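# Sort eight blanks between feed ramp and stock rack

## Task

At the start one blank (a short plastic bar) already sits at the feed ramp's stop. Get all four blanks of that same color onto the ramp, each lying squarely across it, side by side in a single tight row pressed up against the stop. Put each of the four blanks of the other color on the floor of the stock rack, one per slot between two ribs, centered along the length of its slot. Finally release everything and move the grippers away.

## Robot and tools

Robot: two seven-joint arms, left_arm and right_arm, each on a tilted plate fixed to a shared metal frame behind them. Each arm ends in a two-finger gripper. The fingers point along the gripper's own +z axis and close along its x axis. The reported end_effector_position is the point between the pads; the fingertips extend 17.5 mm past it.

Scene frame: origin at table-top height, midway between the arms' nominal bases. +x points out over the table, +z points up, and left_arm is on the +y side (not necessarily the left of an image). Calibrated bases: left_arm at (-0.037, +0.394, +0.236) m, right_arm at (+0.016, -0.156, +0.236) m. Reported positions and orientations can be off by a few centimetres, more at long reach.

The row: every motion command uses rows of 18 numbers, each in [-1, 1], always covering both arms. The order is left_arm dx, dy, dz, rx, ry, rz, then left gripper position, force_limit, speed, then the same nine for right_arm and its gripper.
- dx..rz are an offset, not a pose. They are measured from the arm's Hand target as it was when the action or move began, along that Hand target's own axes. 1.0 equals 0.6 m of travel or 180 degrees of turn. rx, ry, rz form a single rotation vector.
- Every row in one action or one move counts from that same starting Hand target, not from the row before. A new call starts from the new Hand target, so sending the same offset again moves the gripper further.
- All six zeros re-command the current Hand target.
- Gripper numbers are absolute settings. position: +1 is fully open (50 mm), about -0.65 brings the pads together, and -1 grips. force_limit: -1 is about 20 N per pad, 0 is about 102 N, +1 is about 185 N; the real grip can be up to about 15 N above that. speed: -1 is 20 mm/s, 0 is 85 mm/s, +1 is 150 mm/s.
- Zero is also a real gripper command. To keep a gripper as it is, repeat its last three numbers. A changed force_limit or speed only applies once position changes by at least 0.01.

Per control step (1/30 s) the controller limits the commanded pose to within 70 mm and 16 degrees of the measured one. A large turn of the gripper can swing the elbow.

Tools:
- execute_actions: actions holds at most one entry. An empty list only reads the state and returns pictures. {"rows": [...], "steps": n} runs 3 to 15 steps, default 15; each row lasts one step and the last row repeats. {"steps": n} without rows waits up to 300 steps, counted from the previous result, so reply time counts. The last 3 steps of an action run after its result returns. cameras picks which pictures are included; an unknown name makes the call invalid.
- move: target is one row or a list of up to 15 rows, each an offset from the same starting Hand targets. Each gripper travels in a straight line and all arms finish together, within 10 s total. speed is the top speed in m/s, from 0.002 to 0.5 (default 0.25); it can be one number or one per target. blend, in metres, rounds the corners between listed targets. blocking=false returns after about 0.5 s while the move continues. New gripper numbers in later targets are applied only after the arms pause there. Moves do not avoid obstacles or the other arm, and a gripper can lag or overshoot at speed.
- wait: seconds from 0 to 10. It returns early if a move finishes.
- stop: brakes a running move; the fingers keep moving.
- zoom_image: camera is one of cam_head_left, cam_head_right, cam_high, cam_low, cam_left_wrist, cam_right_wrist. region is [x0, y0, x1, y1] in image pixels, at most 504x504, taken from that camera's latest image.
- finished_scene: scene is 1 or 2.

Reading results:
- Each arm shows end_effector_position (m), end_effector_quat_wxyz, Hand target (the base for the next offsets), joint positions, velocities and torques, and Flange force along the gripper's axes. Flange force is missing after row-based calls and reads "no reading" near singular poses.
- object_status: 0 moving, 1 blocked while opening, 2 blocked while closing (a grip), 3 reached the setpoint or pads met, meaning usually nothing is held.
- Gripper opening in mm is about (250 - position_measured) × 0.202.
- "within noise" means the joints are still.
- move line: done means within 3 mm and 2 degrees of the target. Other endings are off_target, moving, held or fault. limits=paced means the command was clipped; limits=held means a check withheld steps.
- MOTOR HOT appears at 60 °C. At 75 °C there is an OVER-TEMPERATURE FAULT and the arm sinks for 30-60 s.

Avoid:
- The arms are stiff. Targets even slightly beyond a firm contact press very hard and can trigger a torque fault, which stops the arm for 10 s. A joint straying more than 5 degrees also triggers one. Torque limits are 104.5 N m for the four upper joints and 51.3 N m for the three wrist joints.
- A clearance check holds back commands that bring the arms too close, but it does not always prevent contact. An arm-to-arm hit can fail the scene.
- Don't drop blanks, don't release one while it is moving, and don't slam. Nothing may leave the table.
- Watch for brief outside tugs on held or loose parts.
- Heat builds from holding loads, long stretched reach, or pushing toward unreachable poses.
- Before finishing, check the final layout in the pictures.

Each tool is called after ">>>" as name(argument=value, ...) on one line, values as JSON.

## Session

>>> execute_actions(actions=[], cameras=["all"])

Scene clock: 0.00 s of 9600.00 s.
left_arm: end_effector_position=(+0.4106, +0.3946, +0.3962) position_measured=3 object_status=3 end_effector_quat_wxyz=(+0.231, +0.897, -0.352, -0.136) | right_arm: end_effector_position=(+0.4823, -0.0761, +0.1892) position_measured=3 object_status=3 end_effector_quat_wxyz=(-0.039, -0.405, +0.728, -0.551)
Joint positions: left_arm=[-0.51 1.023 1.212 1.277 -0.657 1.715 -0.067] | right_arm=[-1.041 1.581 0.289 1.358 0.835 1.347 2.585]
Joint velocities: within noise
Joint torques (N m): no reading
Flange force (N): no reading
Hand target: left_arm +0.4106, +0.3946, +0.3962; +0.231, +0.897, -0.352, -0.136 | right_arm +0.4823, -0.0761, +0.1892; -0.039, -0.405, +0.728, -0.551
camera_calibration:
cam_left_wrist: T_world_to_cam=[[0.714326, -0.695146, -0.0806869, 0.00974961], [-0.565758, -0.641502, 0.518067, 0.333079], [-0.411893, -0.32442, -0.851526, 0.799419], [0, 0, 0, 1]] pos_world=[0.510752, 0.479795, 0.508956]
cam_right_wrist: T_world_to_cam=[[-0.660092, -0.535926, 0.526366, 0.177616], [-0.660105, 0.0794007, -0.746965, 0.517386], [0.358525, -0.840523, -0.406179, 0.00786146], [0, 0, 0, 1]] pos_world=[0.455953, 0.060716, 0.296172]

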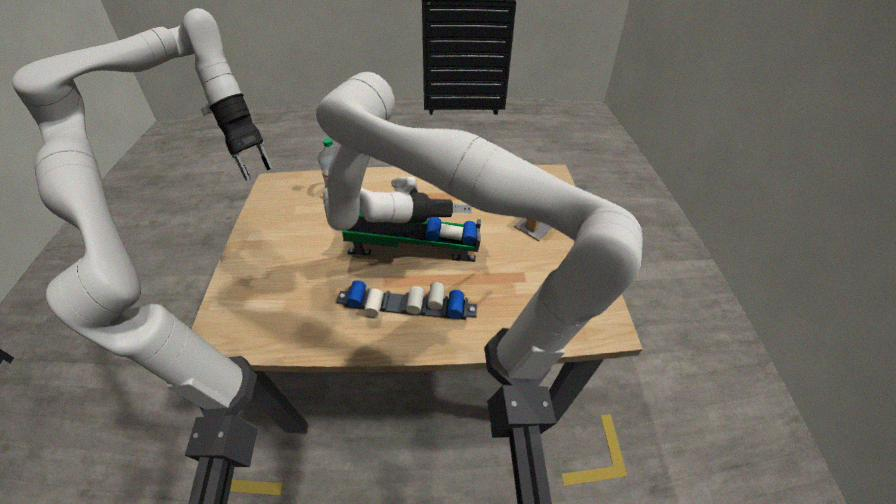

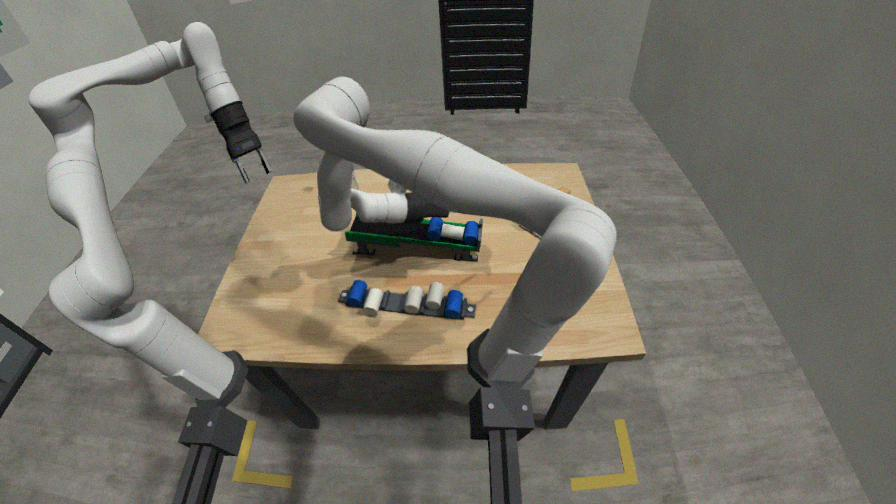

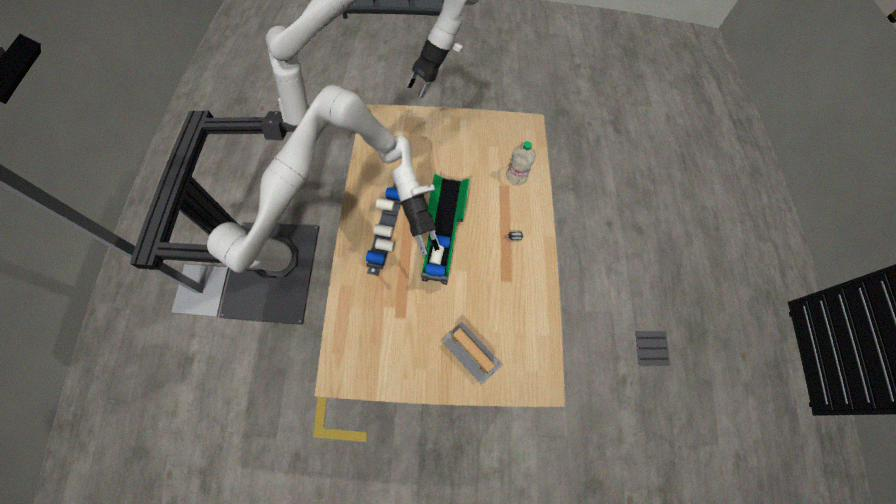

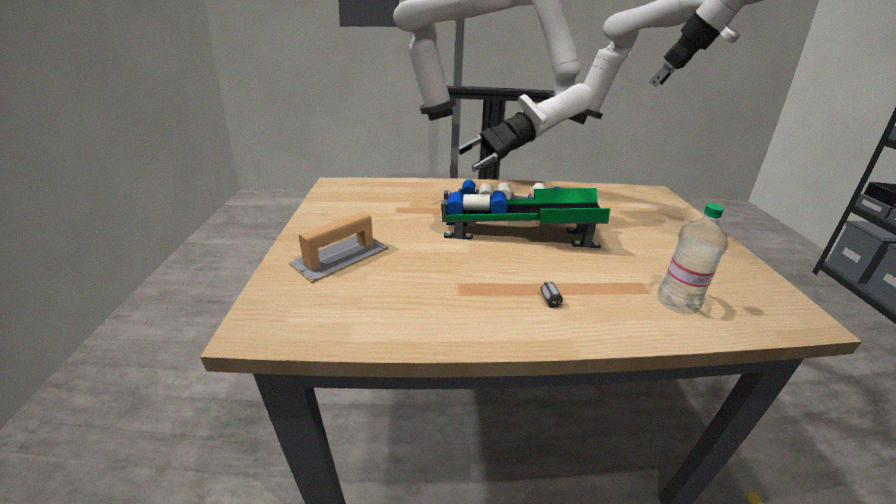

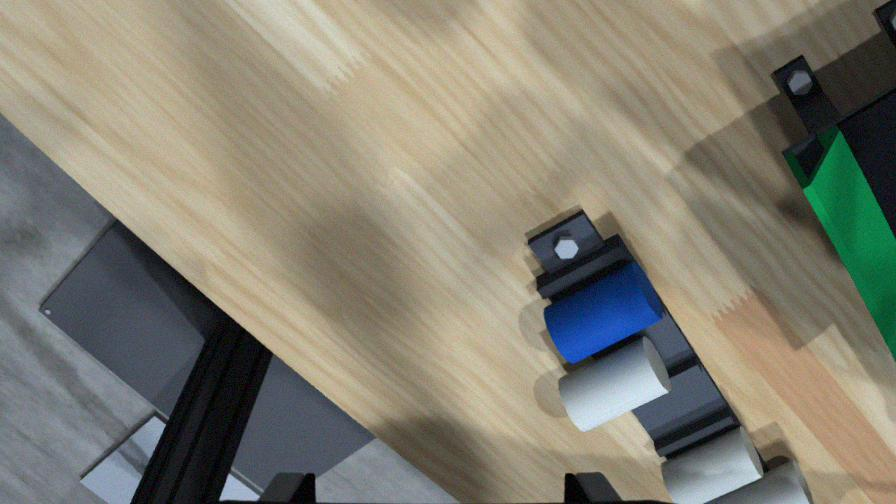

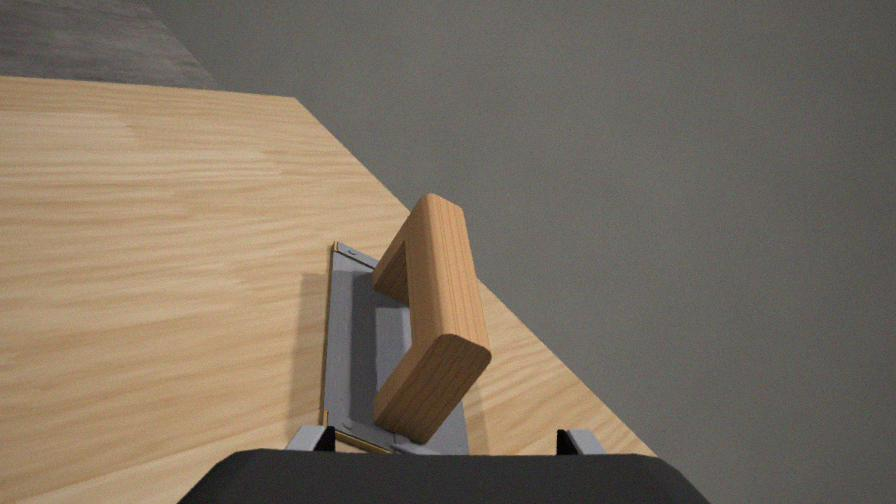

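>>> zoom_image(camera="cam_high", region=[340, 170, 480, 290])

>>> zoom_image(camera="cam_low", region=[430, 160, 620, 260])

>>> zoom_image(camera="cam_head_left", region=[320, 200, 500, 330])

>>> zoom_image(camera="cam_left_wrist", region=[500, 190, 896, 500])

Scaled by 3.600 from the camera's 896x504 image, which has a finer 1280x720 frame.

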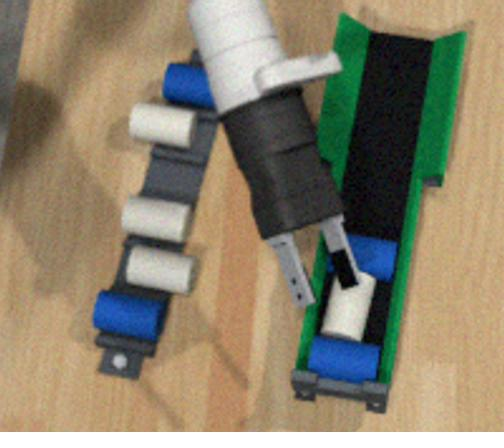

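Scaled by 2.653 from the camera's 896x504 image, which has a finer 1280x720 frame.

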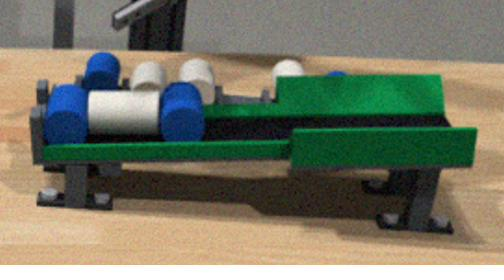

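Scaled by 2.800 from the camera's 896x504 image, which has a finer 1280x720 frame.

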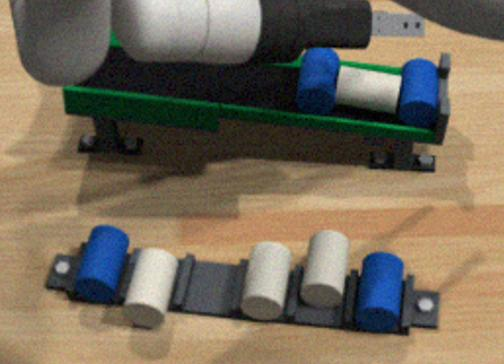

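Scaled by 1.273 from the camera's 896x504 image, which has a finer 1280x720 frame.

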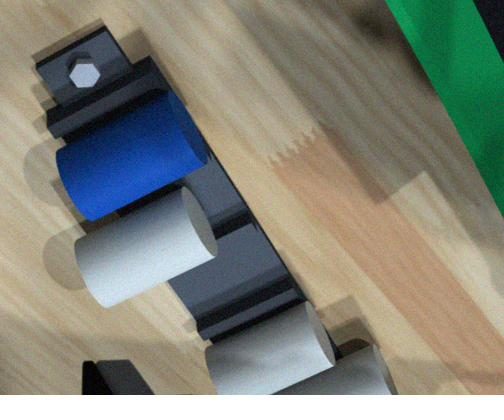

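>>> move(target=[[-0.4103,-0.0732,-0.0045,0,0,0,1,-1,0,0.1677,-0.2569,-0.1293,0,0,0,1,0,0],[-0.4103,-0.0732,-0.0045,0,0,0,1,-1,0,0.3007,-0.2055,-0.4042,-0.2471,-0.2848,-0.1559,1,0,0]], blend=0.03)

Scene clock: 4.67 s of 9600.00 s.
left_arm: end_effector_position=(+0.2604, +0.5945, +0.3960) position_measured=3 object_status=3 end_effector_quat_wxyz=(+0.231, +0.897, -0.352, -0.136) | right_arm: end_effector_position=(+0.3452, +0.0194, +0.4696) position_measured=3 object_status=3 end_effector_quat_wxyz=(+0.000, +0.707, -0.707, +0.000)
Joint positions: left_arm=[-1.181 0.817 1.395 1.659 -0.629 1.732 -0.358] | right_arm=[-0.774 0.452 -0.111 1.658 0.263 1.251 3.709]
Joint velocities: left_arm=[within noise] | right_arm=[0.005 -0.001 -0.002 -0.001 -0.006 0.004 0.009]
Joint torques (N m): left_arm=[3.49 -17.76 8.11 -1.53 1.58 0.73 -0.05] | right_arm=[-5.67 -13.7 -3.44 -8.6 0.33 0.11 0.3]
Flange force (N): left_arm=[3.8 -7.0 -6.6] | right_arm=[2.9 -1.9 -0.1]
Hand target: left_arm +0.2604, +0.5945, +0.3960; +0.231, +0.897, -0.352, -0.136 | right_arm +0.3451, +0.0193, +0.4697; +0.000, +0.707, -0.707, +0.000
Off the commanded pose: left_arm 0.000 m, 0 deg | right_arm 0.000 m, 0 deg.
Kept back: nothing.
move: done
camera_calibration:
cam_left_wrist: T_world_to_cam=[[0.714279, -0.695198, -0.0806602, 0.256055], [-0.565803, -0.641444, 0.518089, 0.376412], [-0.411913, -0.324422, -0.851515, 0.802183], [0, 0, 0, 1]] pos_world=[0.360511, 0.679702, 0.50871]
cam_right_wrist: T_world_to_cam=[[0.0228228, -0.999618, 0.0155684, 0.00380847], [-0.999238, -0.0223153, 0.0320242, 0.381929], [-0.0316645, -0.0162874, -0.999366, 0.648496], [0, 0, 0, 1]] pos_world=[0.402085, 0.0228922, 0.635795]

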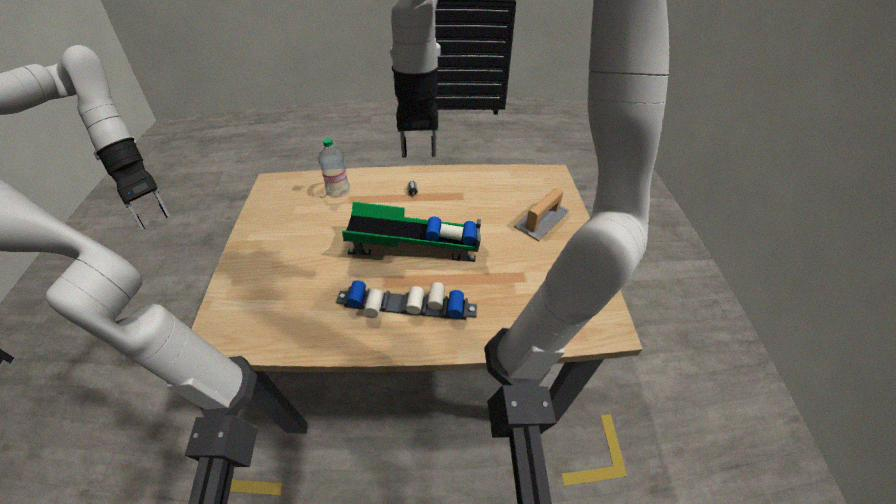

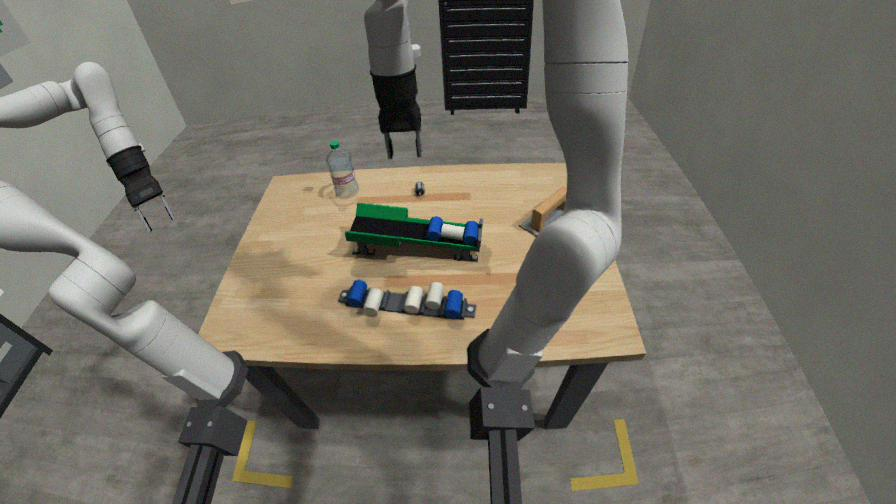

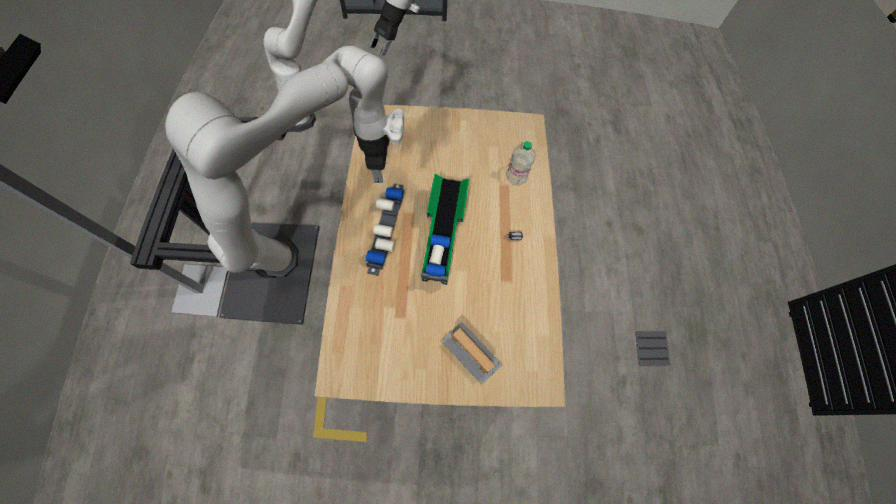

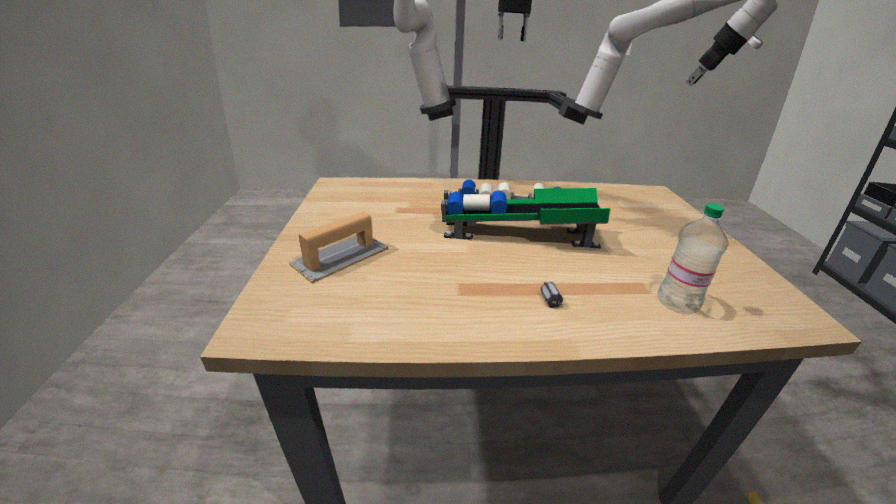

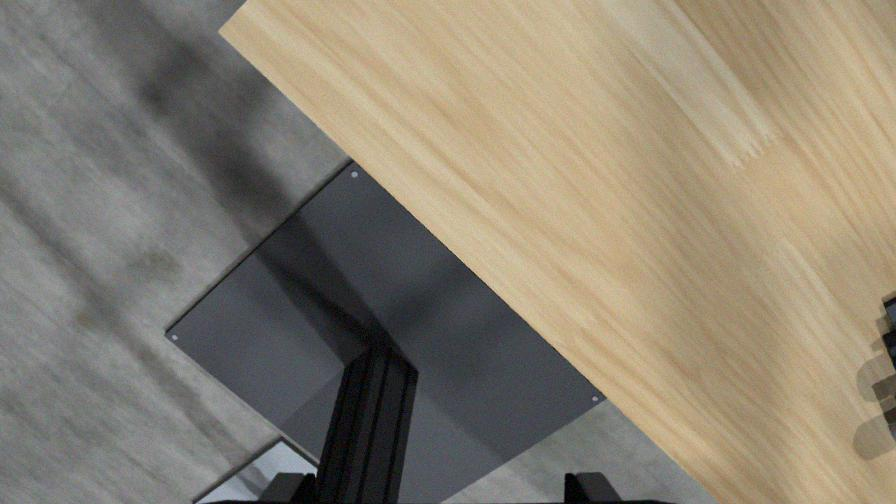

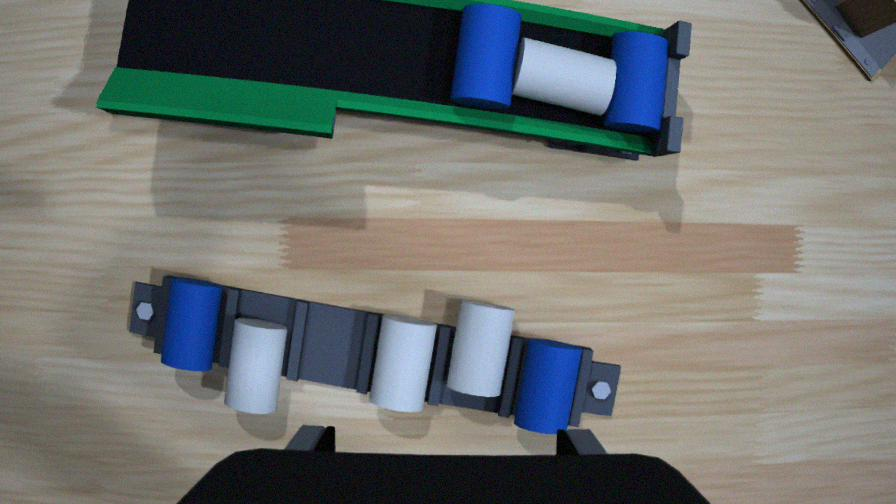

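>>> move(target=[0,0,0,0,0,0,1,-1,0,0.1225,-0.159,0.426,0,0,0.0528,1,0,0], cameras=["cam_right_wrist","cam_low"])

>>> zoom_image(camera="cam_low", region=[430, 160, 620, 260])

Scene clock: 6.83 s of 9600.00 s.
left_arm: end_effector_position=(+0.2604, +0.5945, +0.3960) position_measured=3 object_status=3 end_effector_quat_wxyz=(+0.231, +0.897, -0.352, -0.136) | right_arm: end_effector_position=(+0.4406, -0.0539, +0.2141) position_measured=3 object_status=3 end_effector_quat_wxyz=(+0.000, -0.646, +0.763, +0.000)
Joint positions: left_arm=[-1.181 0.817 1.395 1.659 -0.629 1.732 -0.358] | right_arm=[-0.496 0.85 0.05 1.837 0.413 0.599 3.713]
Joint velocities: within noise
Joint torques (N m): left_arm=[3.57 -17.75 8.03 -1.6 1.59 0.71 -0.1] | right_arm=[-7.12 -17.82 -2.68 -4.73 0.33 0.04 0.27]
Flange force (N): left_arm=[3.5 -6.7 -6.4] | right_arm=[2.9 -2.1 -1.2]
Hand target: left_arm +0.2604, +0.5945, +0.3960; +0.231, +0.897, -0.352, -0.136 | right_arm +0.4406, -0.0539, +0.2140; +0.000, -0.646, +0.763, +0.000
Off the commanded pose: left_arm 0.000 m, 0 deg | right_arm 0.000 m, 0 deg.
Kept back: nothing.
move: done
camera_calibration:
cam_right_wrist: T_world_to_cam=[[-0.142266, -0.98971, 0.015343, 0.0056825], [-0.989228, 0.142703, 0.0326299, 0.488159], [-0.0344837, -0.0105356, -0.99935, 0.396523], [0, 0, 0, 1]] pos_world=[0.497382, -0.05986, 0.380249]
Images, in order (width x height): cam_low 896x504, cam_right_wrist 896x504.

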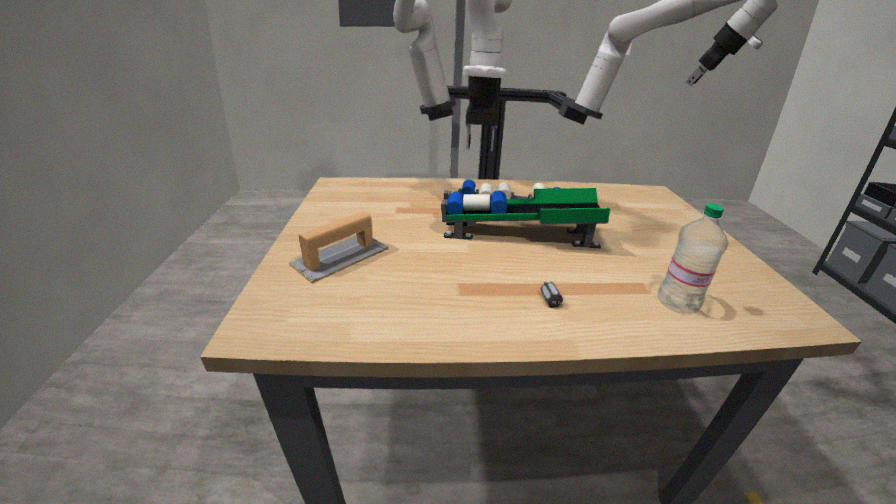

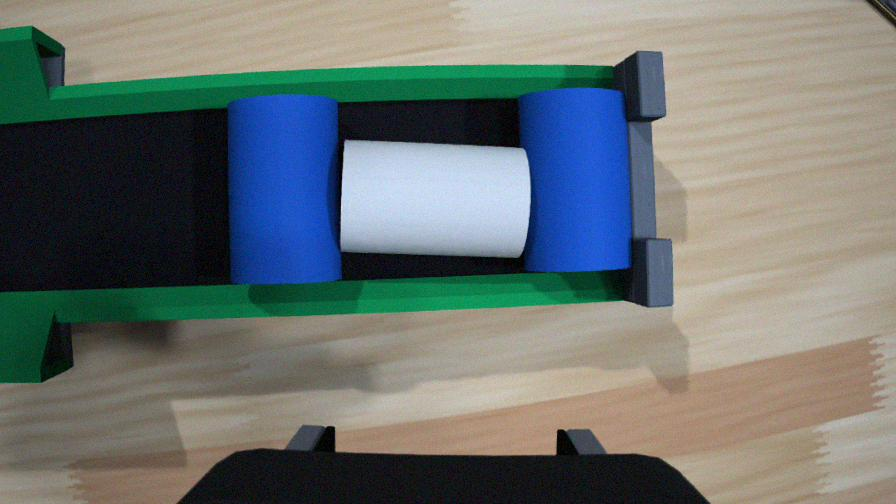

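Scaled by 2.653 from the camera's 896x504 image, which has a finer 1280x720 frame.

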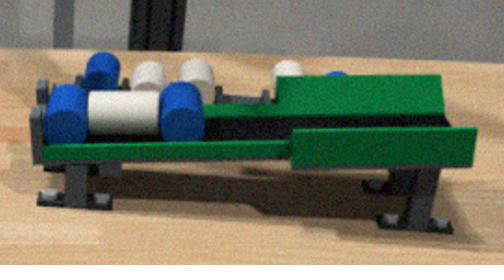

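>>> move(target=[[0,0,0,0,0,0,1,-1,0,-0.0088,-0.109,0,0,0,-0.4897,0.90,0,0],[0,0,0,0,0,0,1,-1,0,-0.0088,-0.109,0.145,0,0,-0.4897,0.90,0,0]], cameras=["cam_right_wrist","cam_low","cam_head_right"])

>>> zoom_image(camera="cam_low", region=[420, 150, 520, 250])

>>> zoom_image(camera="cam_head_right", region=[400, 170, 500, 270])

Scene clock: 11.67 s of 9600.00 s.
left_arm: end_effector_position=(+0.2604, +0.5945, +0.3960) position_measured=3 object_status=3 end_effector_quat_wxyz=(+0.231, +0.897, -0.352, -0.136) | right_arm: end_effector_position=(+0.5060, -0.0594, +0.1272) position_measured=18 object_status=3 end_effector_quat_wxyz=(+0.000, +0.995, -0.099, +0.000)
Joint positions: left_arm=[-1.181 0.817 1.395 1.659 -0.629 1.732 -0.358] | right_arm=[-0.177 1.095 -0.28 1.606 0.859 0.726 5.024]
Joint velocities: within noise
Joint torques (N m): left_arm=[3.57 -17.76 8.03 -1.53 1.59 0.7 -0.02] | right_arm=[-8.11 -21.21 -5.66 -3.8 0.26 0.1 0.2]
Flange force (N): left_arm=[3.5 -7.0 -6.7] | right_arm=[1.4 2.9 -0.2]
Hand target: left_arm +0.2604, +0.5945, +0.3960; +0.231, +0.897, -0.352, -0.136 | right_arm +0.5060, -0.0594, +0.1270; +0.000, +0.995, -0.099, +0.000
Off the commanded pose: left_arm 0.000 m, 0 deg | right_arm 0.000 m, 0 deg.
Kept back: nothing.
move: done
camera_calibration:
cam_right_wrist: T_world_to_cam=[[0.984571, -0.17423, 0.0162288, -0.511001], [-0.174676, -0.984104, 0.0320659, 0.0774519], [0.010384, -0.0344059, -0.999354, 0.287692], [0, 0, 0, 1]] pos_world=[0.513659, -0.00291276, 0.293315]
Images, in order (width x height): cam_head_right 896x504, cam_low 896x504, cam_right_wrist 896x504.

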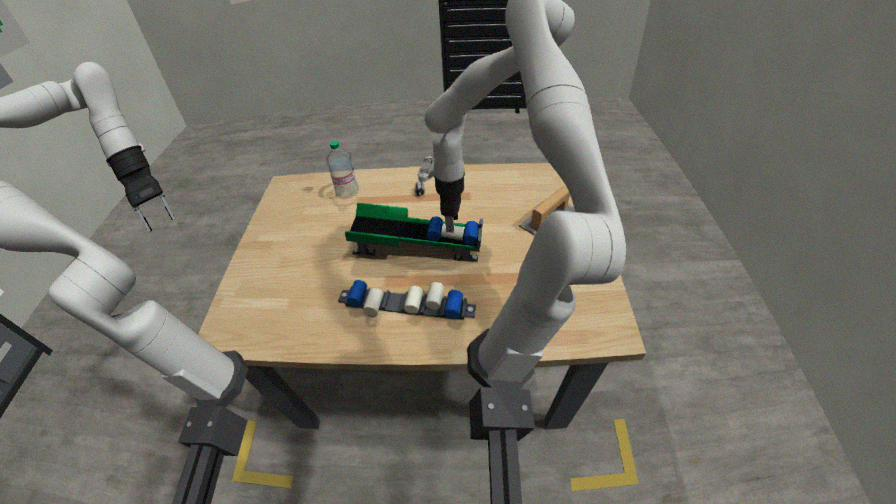

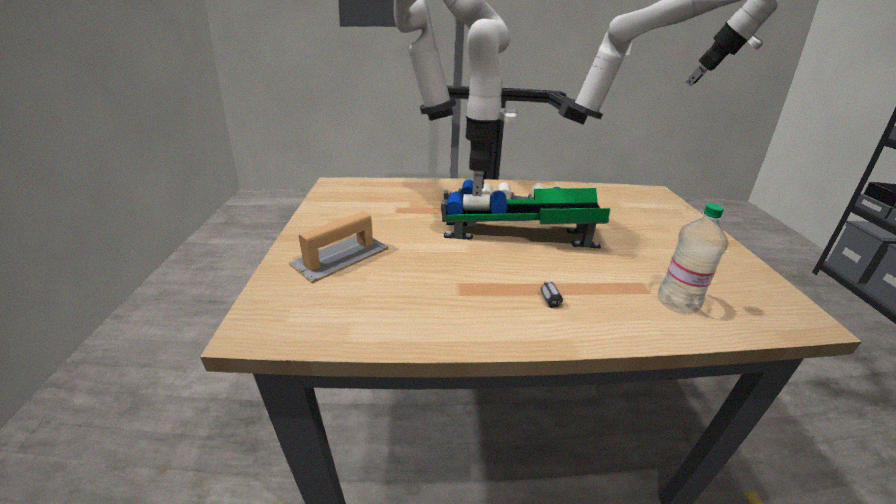

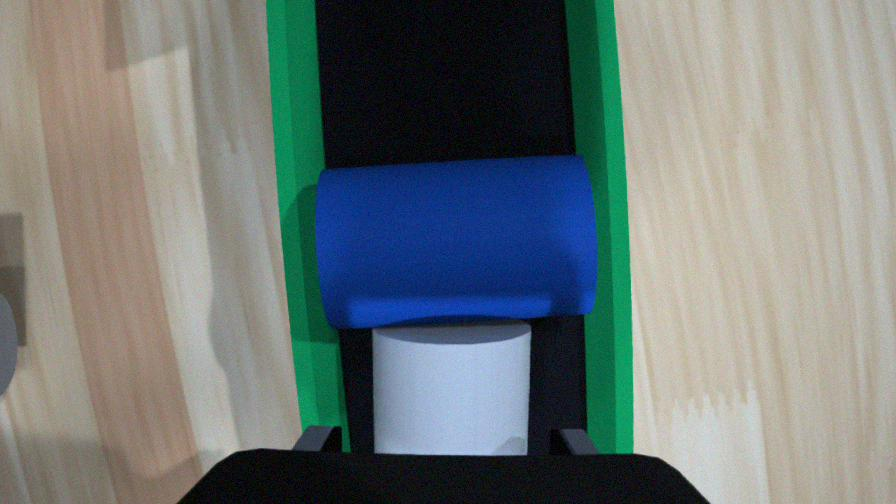

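Scaled by 5.040 from the camera's 896x504 image, which has a finer 1280x720 frame.

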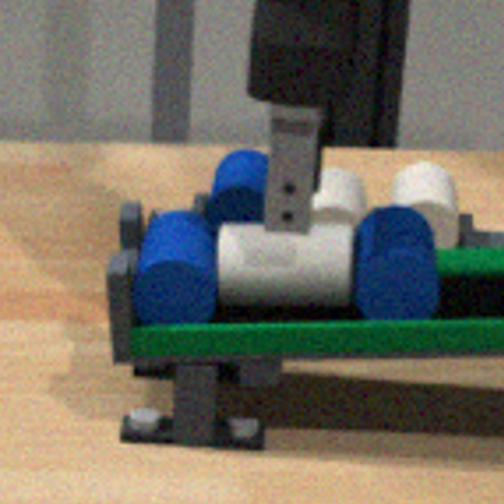

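Scaled by 5.040 from the camera's 896x504 image, which has a finer 1280x720 frame.

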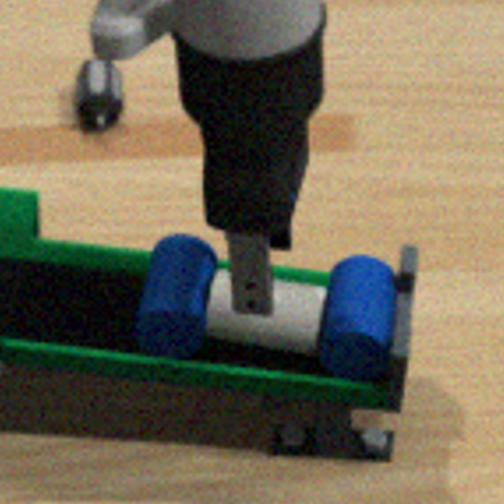

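>>> move(target=[[0,0,0,0,0,0,1,-1,0,0.001,-0.002,0.050,0,0,0,0.88,0,0],[0,0,0,0,0,0,1,-1,0,0.001,-0.002,0.050,0,0,0,-1,-0.6,-0.5]], cameras=["cam_right_wrist","cam_low"], speed=0.1)

>>> zoom_image(camera="cam_low", region=[420, 150, 520, 250])

Scene clock: 13.90 s of 9600.00 s.
left_arm: end_effector_position=(+0.2604, +0.5945, +0.3960) position_measured=3 object_status=3 end_effector_quat_wxyz=(+0.231, +0.897, -0.352, -0.136) | right_arm: end_effector_position=(+0.5069, -0.0583, +0.0970) position_measured=58 object_status=2 end_effector_quat_wxyz=(+0.000, +0.995, -0.099, +0.000)
Joint positions: left_arm=[-1.181 0.817 1.395 1.659 -0.629 1.732 -0.358] | right_arm=[-0.178 1.155 -0.254 1.587 0.89 0.682 5.003]
Joint velocities: within noise
Joint torques (N m): left_arm=[3.57 -17.76 8.07 -1.58 1.6 0.79 -0.03] | right_arm=[-8.17 -20.6 -5.33 -3.47 0.18 -0.03 0.26]
Flange force (N): left_arm=[3.5 -6.8 -6.3] | right_arm=[0.9 3.6 -2.0]
Hand target: left_arm +0.2604, +0.5945, +0.3960; +0.231, +0.897, -0.352, -0.136 | right_arm +0.5069, -0.0583, +0.0971; +0.000, +0.995, -0.099, +0.000
Off the commanded pose: left_arm 0.000 m, 0 deg | right_arm 0.000 m, 0 deg.
Kept back: nothing.
move: done
camera_calibration:
cam_right_wrist: T_world_to_cam=[[0.984566, -0.174261, 0.0162401, -0.511157], [-0.174707, -0.984097, 0.0321103, 0.0796356], [0.0103863, -0.034452, -0.999352, 0.257625], [0, 0, 0, 1]] pos_world=[0.514505, -0.00182974, 0.263202]
Images, in order (width x height): cam_low 896x504, cam_right_wrist 896x504.

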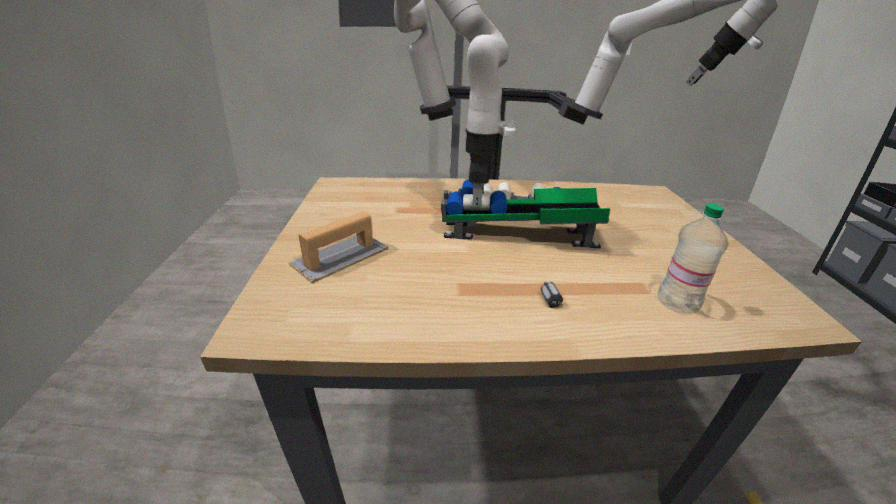

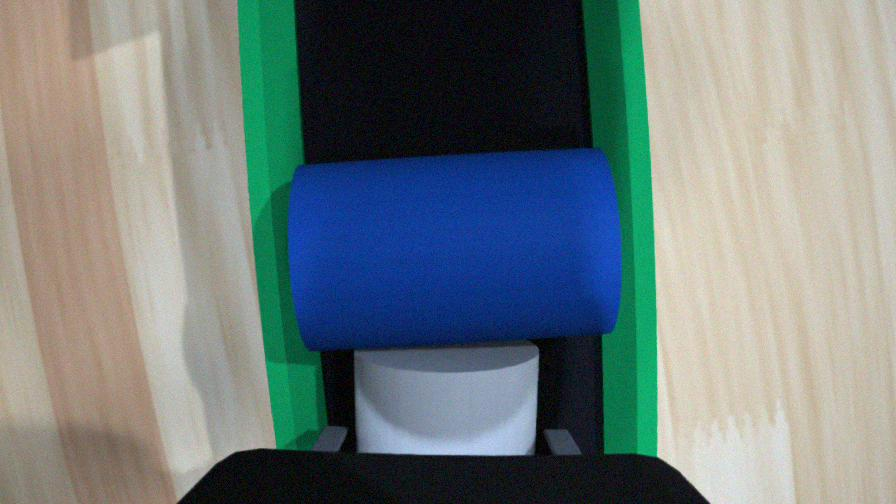

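Scaled by 5.040 from the camera's 896x504 image, which has a finer 1280x720 frame.

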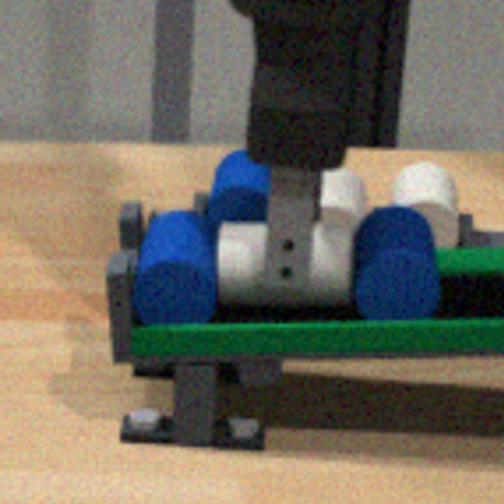

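>>> move(target=[[0,0,0,0,0,0,1,-1,0,0,0,-0.172,0,0,0,-1,-0.6,-0.5],[0,0,0,0,0,0,1,-1,0,-0.3753,-0.1848,-0.172,0,0,0.4842,-1,-0.6,-0.5]], blend=0.02, cameras=["cam_right_wrist","cam_low","cam_high","cam_head_left"])

>>> zoom_image(camera="cam_low", region=[430, 140, 600, 260])

Scene clock: 18.67 s of 9600.00 s.
left_arm: end_effector_position=(+0.2604, +0.5945, +0.3960) position_measured=3 object_status=3 end_effector_quat_wxyz=(+0.231, +0.897, -0.352, -0.136) | right_arm: end_effector_position=(+0.3079, +0.0945, +0.2003) position_measured=58 object_status=2 end_effector_quat_wxyz=(+0.000, -0.653, +0.757, +0.000)
Joint positions: left_arm=[-1.181 0.817 1.395 1.659 -0.629 1.732 -0.358] | right_arm=[-0.927 0.966 0.045 1.906 0.337 0.502 3.339]
Joint velocities: left_arm=[within noise] | right_arm=[-0.007 0.001 0.004 0.001 -0.002 -0.002 -0.01]
Joint torques (N m): left_arm=[3.64 -17.76 8.04 -1.59 1.6 0.74 -0.09] | right_arm=[-6.06 -18.14 -2.1 -4.44 0.26 0.16 0.31]
Flange force (N): left_arm=[3.3 -6.6 -6.3] | right_arm=[2.6 -2.9 -0.1]
Hand target: left_arm +0.2604, +0.5945, +0.3960; +0.231, +0.897, -0.352, -0.136 | right_arm +0.3078, +0.0945, +0.2003; +0.000, -0.653, +0.757, +0.000
Off the commanded pose: left_arm 0.000 m, 0 deg | right_arm 0.000 m, 0 deg.
Kept back: nothing.
move: done; blend cut to 0 m at target 1
camera_calibration:
cam_right_wrist: T_world_to_cam=[[-0.124675, -0.992079, 0.0153211, 0.128669], [-0.9916, 0.125121, 0.032778, 0.338504], [-0.0344354, -0.0111058, -0.999345, 0.379728], [0, 0, 0, 1]] pos_world=[0.364779, 0.0895127, 0.366413]
Images, in order (width x height): cam_head_left 896x504, cam_high 896x504, cam_low 896x504, cam_right_wrist 896x504.

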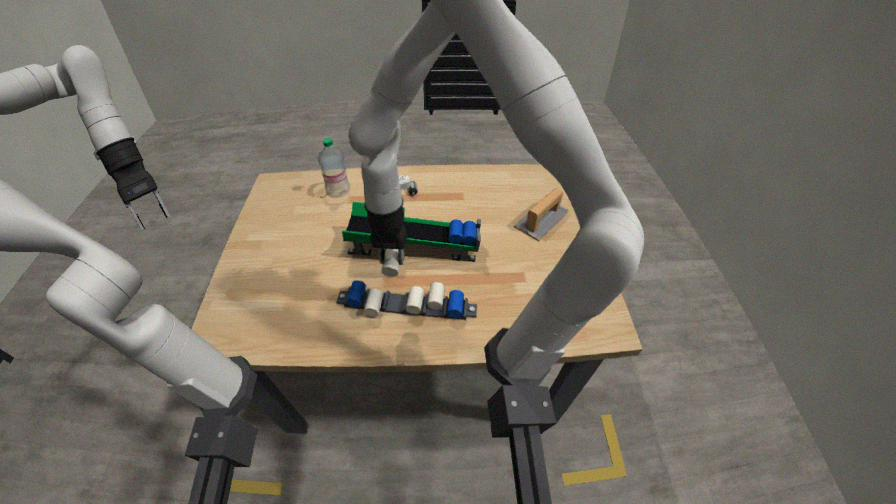

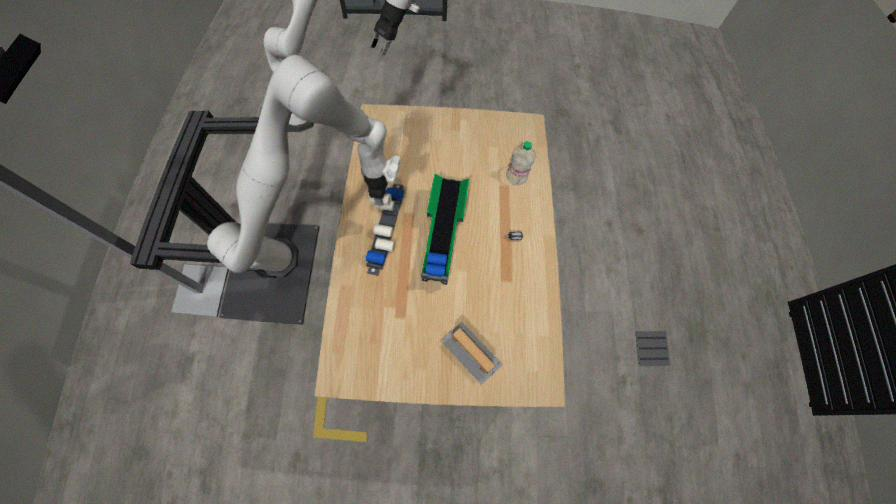

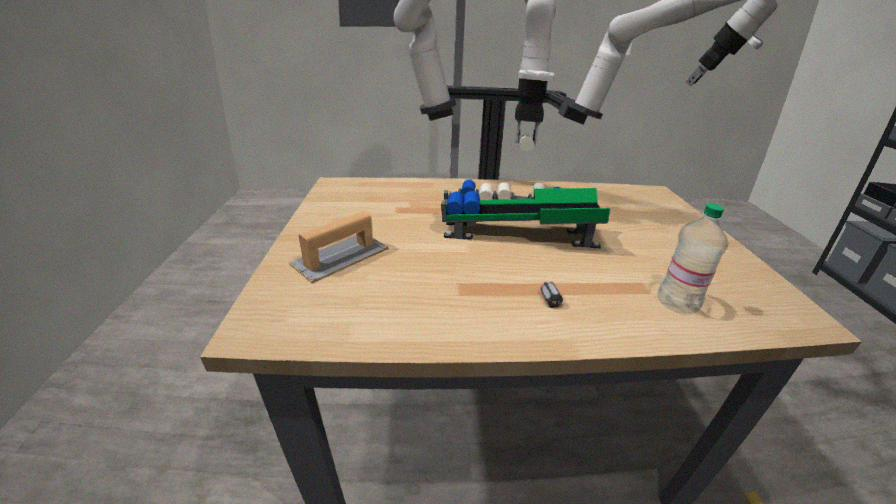

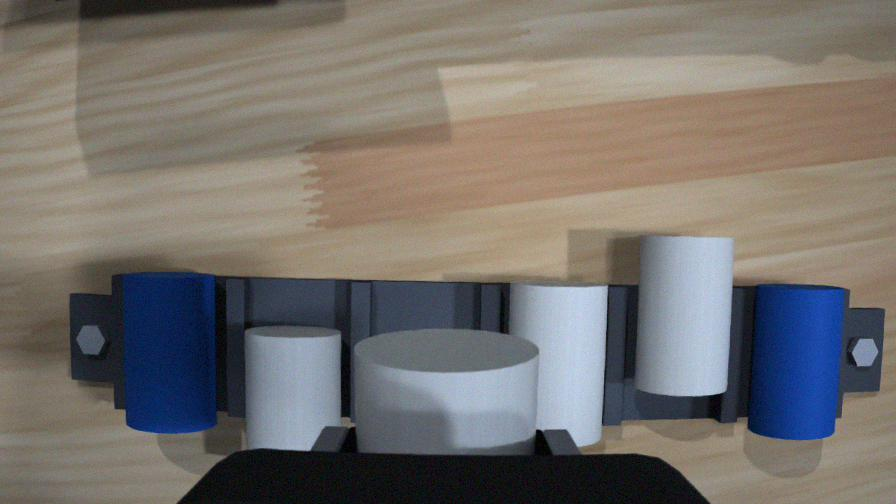

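Scaled by 2.965 from the camera's 896x504 image, which has a finer 1280x720 frame.

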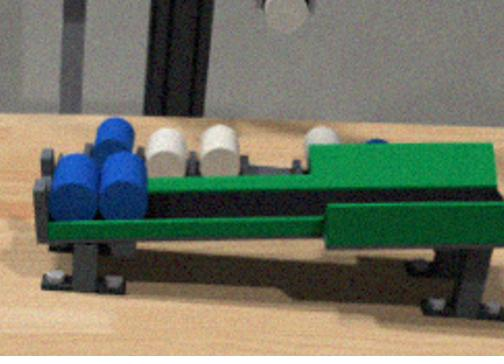

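>>> move(target=[0,0,0,0,0,0,1,-1,0,-0.0108,-0.012,0.2,-0.028,0,0,-1,-0.6,-0.5], cameras=["cam_right_wrist","cam_head_left"])

>>> zoom_image(camera="cam_right_wrist", region=[100, 250, 600, 504])

Scene clock: 20.43 s of 9600.00 s.
left_arm: end_effector_position=(+0.2604, +0.5945, +0.3960) position_measured=3 object_status=3 end_effector_quat_wxyz=(+0.231, +0.897, -0.352, -0.136) | right_arm: end_effector_position=(+0.3159, +0.0999, +0.0804) position_measured=58 object_status=2 end_effector_quat_wxyz=(-0.028, -0.652, +0.757, +0.033)
Joint positions: left_arm=[-1.181 0.817 1.395 1.659 -0.629 1.732 -0.358] | right_arm=[-0.792 1.248 0.023 1.779 0.352 0.37 3.411]
Joint velocities: within noise
Joint torques (N m): left_arm=[3.6 -17.78 8.05 -1.63 1.55 0.73 -0.08] | right_arm=[-6.19 -20 -2.62 -2.35 0.16 0.27 0.15]
Flange force (N): left_arm=[3.4 -6.6 -6.3] | right_arm=[1.8 -2.5 -0.8]
Hand target: left_arm +0.2604, +0.5945, +0.3960; +0.231, +0.897, -0.352, -0.136 | right_arm +0.3159, +0.0999, +0.0803; -0.028, -0.652, +0.757, +0.033
Off the commanded pose: left_arm 0.000 m, 0 deg | right_arm 0.000 m, 0 deg.
Kept back: nothing.
move: done
camera_calibration:
cam_right_wrist: T_world_to_cam=[[-0.123862, -0.99221, 0.0132869, 0.136855], [-0.984904, 0.12456, 0.120201, 0.34061], [-0.120919, 0.00180198, -0.992661, 0.28575], [0, 0, 0, 1]] pos_world=[0.386973, 0.0928479, 0.240892]
Images, in order (width x height): cam_head_left 896x504, cam_right_wrist 896x504.

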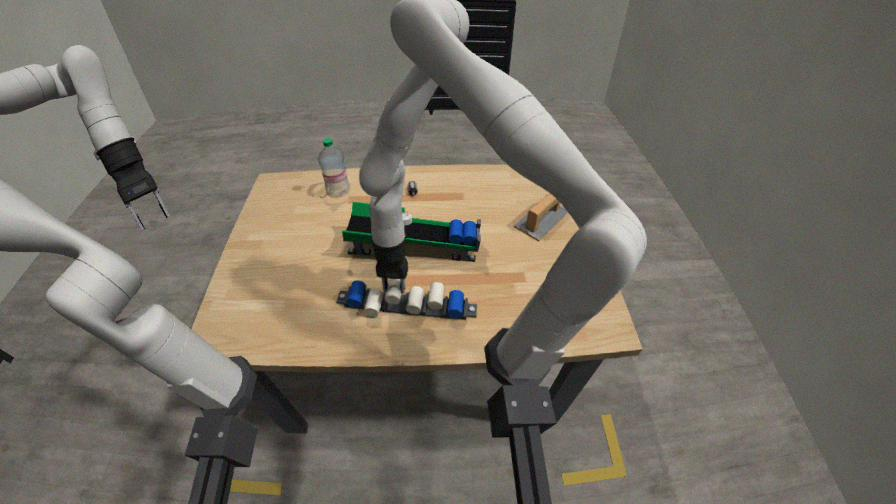

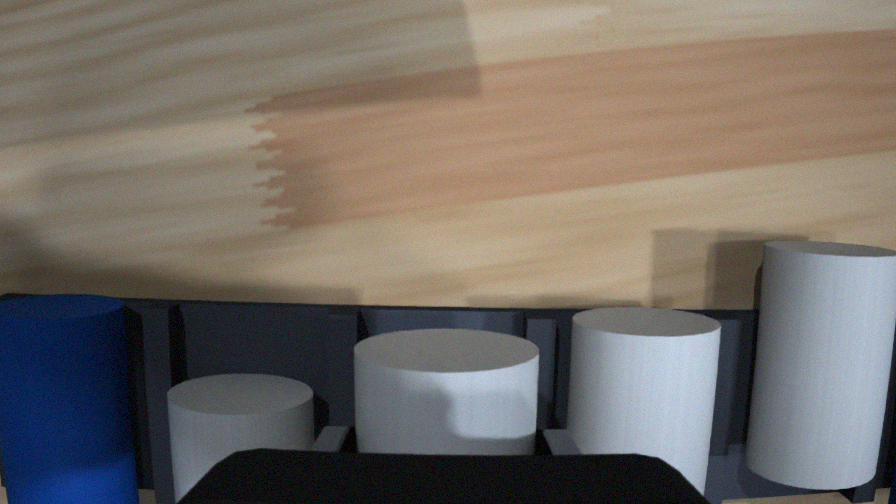

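Scaled by 1.008 from the camera's 896x504 image, which has a finer 1280x720 frame.

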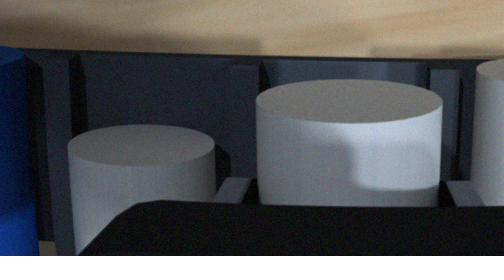

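>>> move(target=[0,0,0,0,0,0,1,-1,0,0,-0.0039,0.0636,0,0,0,-1,-0.6,-0.5], cameras=["cam_right_wrist"], speed=0.06)

>>> zoom_image(camera="cam_right_wrist", region=[100, 250, 600, 504])

Scene clock: 21.87 s of 9600.00 s.
left_arm: end_effector_position=(+0.2604, +0.5945, +0.3960) position_measured=3 object_status=3 end_effector_quat_wxyz=(+0.231, +0.897, -0.352, -0.136) | right_arm: end_effector_position=(+0.3150, +0.1003, +0.0423) position_measured=58 object_status=2 end_effector_quat_wxyz=(-0.028, -0.652, +0.757, +0.034)
Joint positions: left_arm=[-1.181 0.817 1.395 1.659 -0.629 1.732 -0.358] | right_arm=[-0.788 1.336 0.041 1.746 0.362 0.311 3.406]
Joint velocities: within noise
Joint torques (N m): left_arm=[3.54 -17.81 8.01 -1.59 1.62 0.77 -0.06] | right_arm=[-1.61 0.81 1.01 -6.78 1.09 -4.88 0.14]
Flange force (N): left_arm=[3.6 -6.8 -6.3] | right_arm=[12.0 9.7 -63.5]
Hand target: left_arm +0.2604, +0.5945, +0.3960; +0.231, +0.897, -0.352, -0.136 | right_arm +0.3149, +0.1001, +0.0421; -0.028, -0.652, +0.757, +0.033
Off the commanded pose: left_arm 0.000 m, 0 deg | right_arm 0.000 m, 0 deg.
Kept back: nothing.
move: done
camera_calibration:
cam_right_wrist: T_world_to_cam=[[-0.123753, -0.992229, 0.0128852, 0.137634], [-0.98494, 0.124403, 0.120075, 0.344301], [-0.120745, 0.00216842, -0.992681, 0.247709], [0, 0, 0, 1]] pos_world=[0.386058, 0.0931956, 0.202781]
Images, in order (width x height): cam_right_wrist 896x504.

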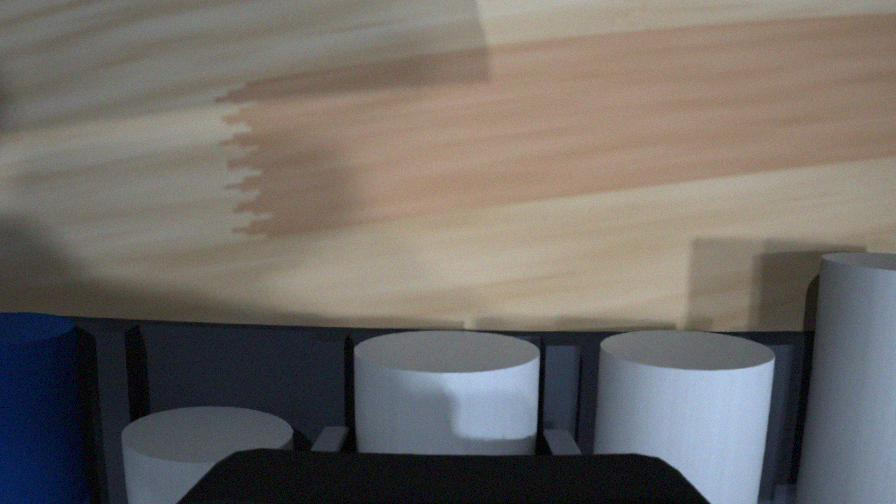

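Scaled by 1.008 from the camera's 896x504 image, which has a finer 1280x720 frame.

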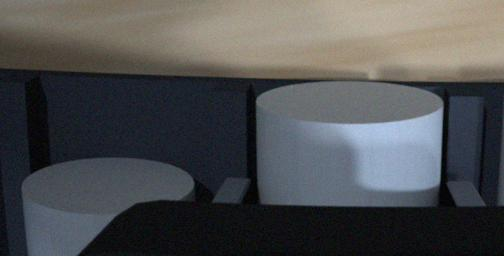

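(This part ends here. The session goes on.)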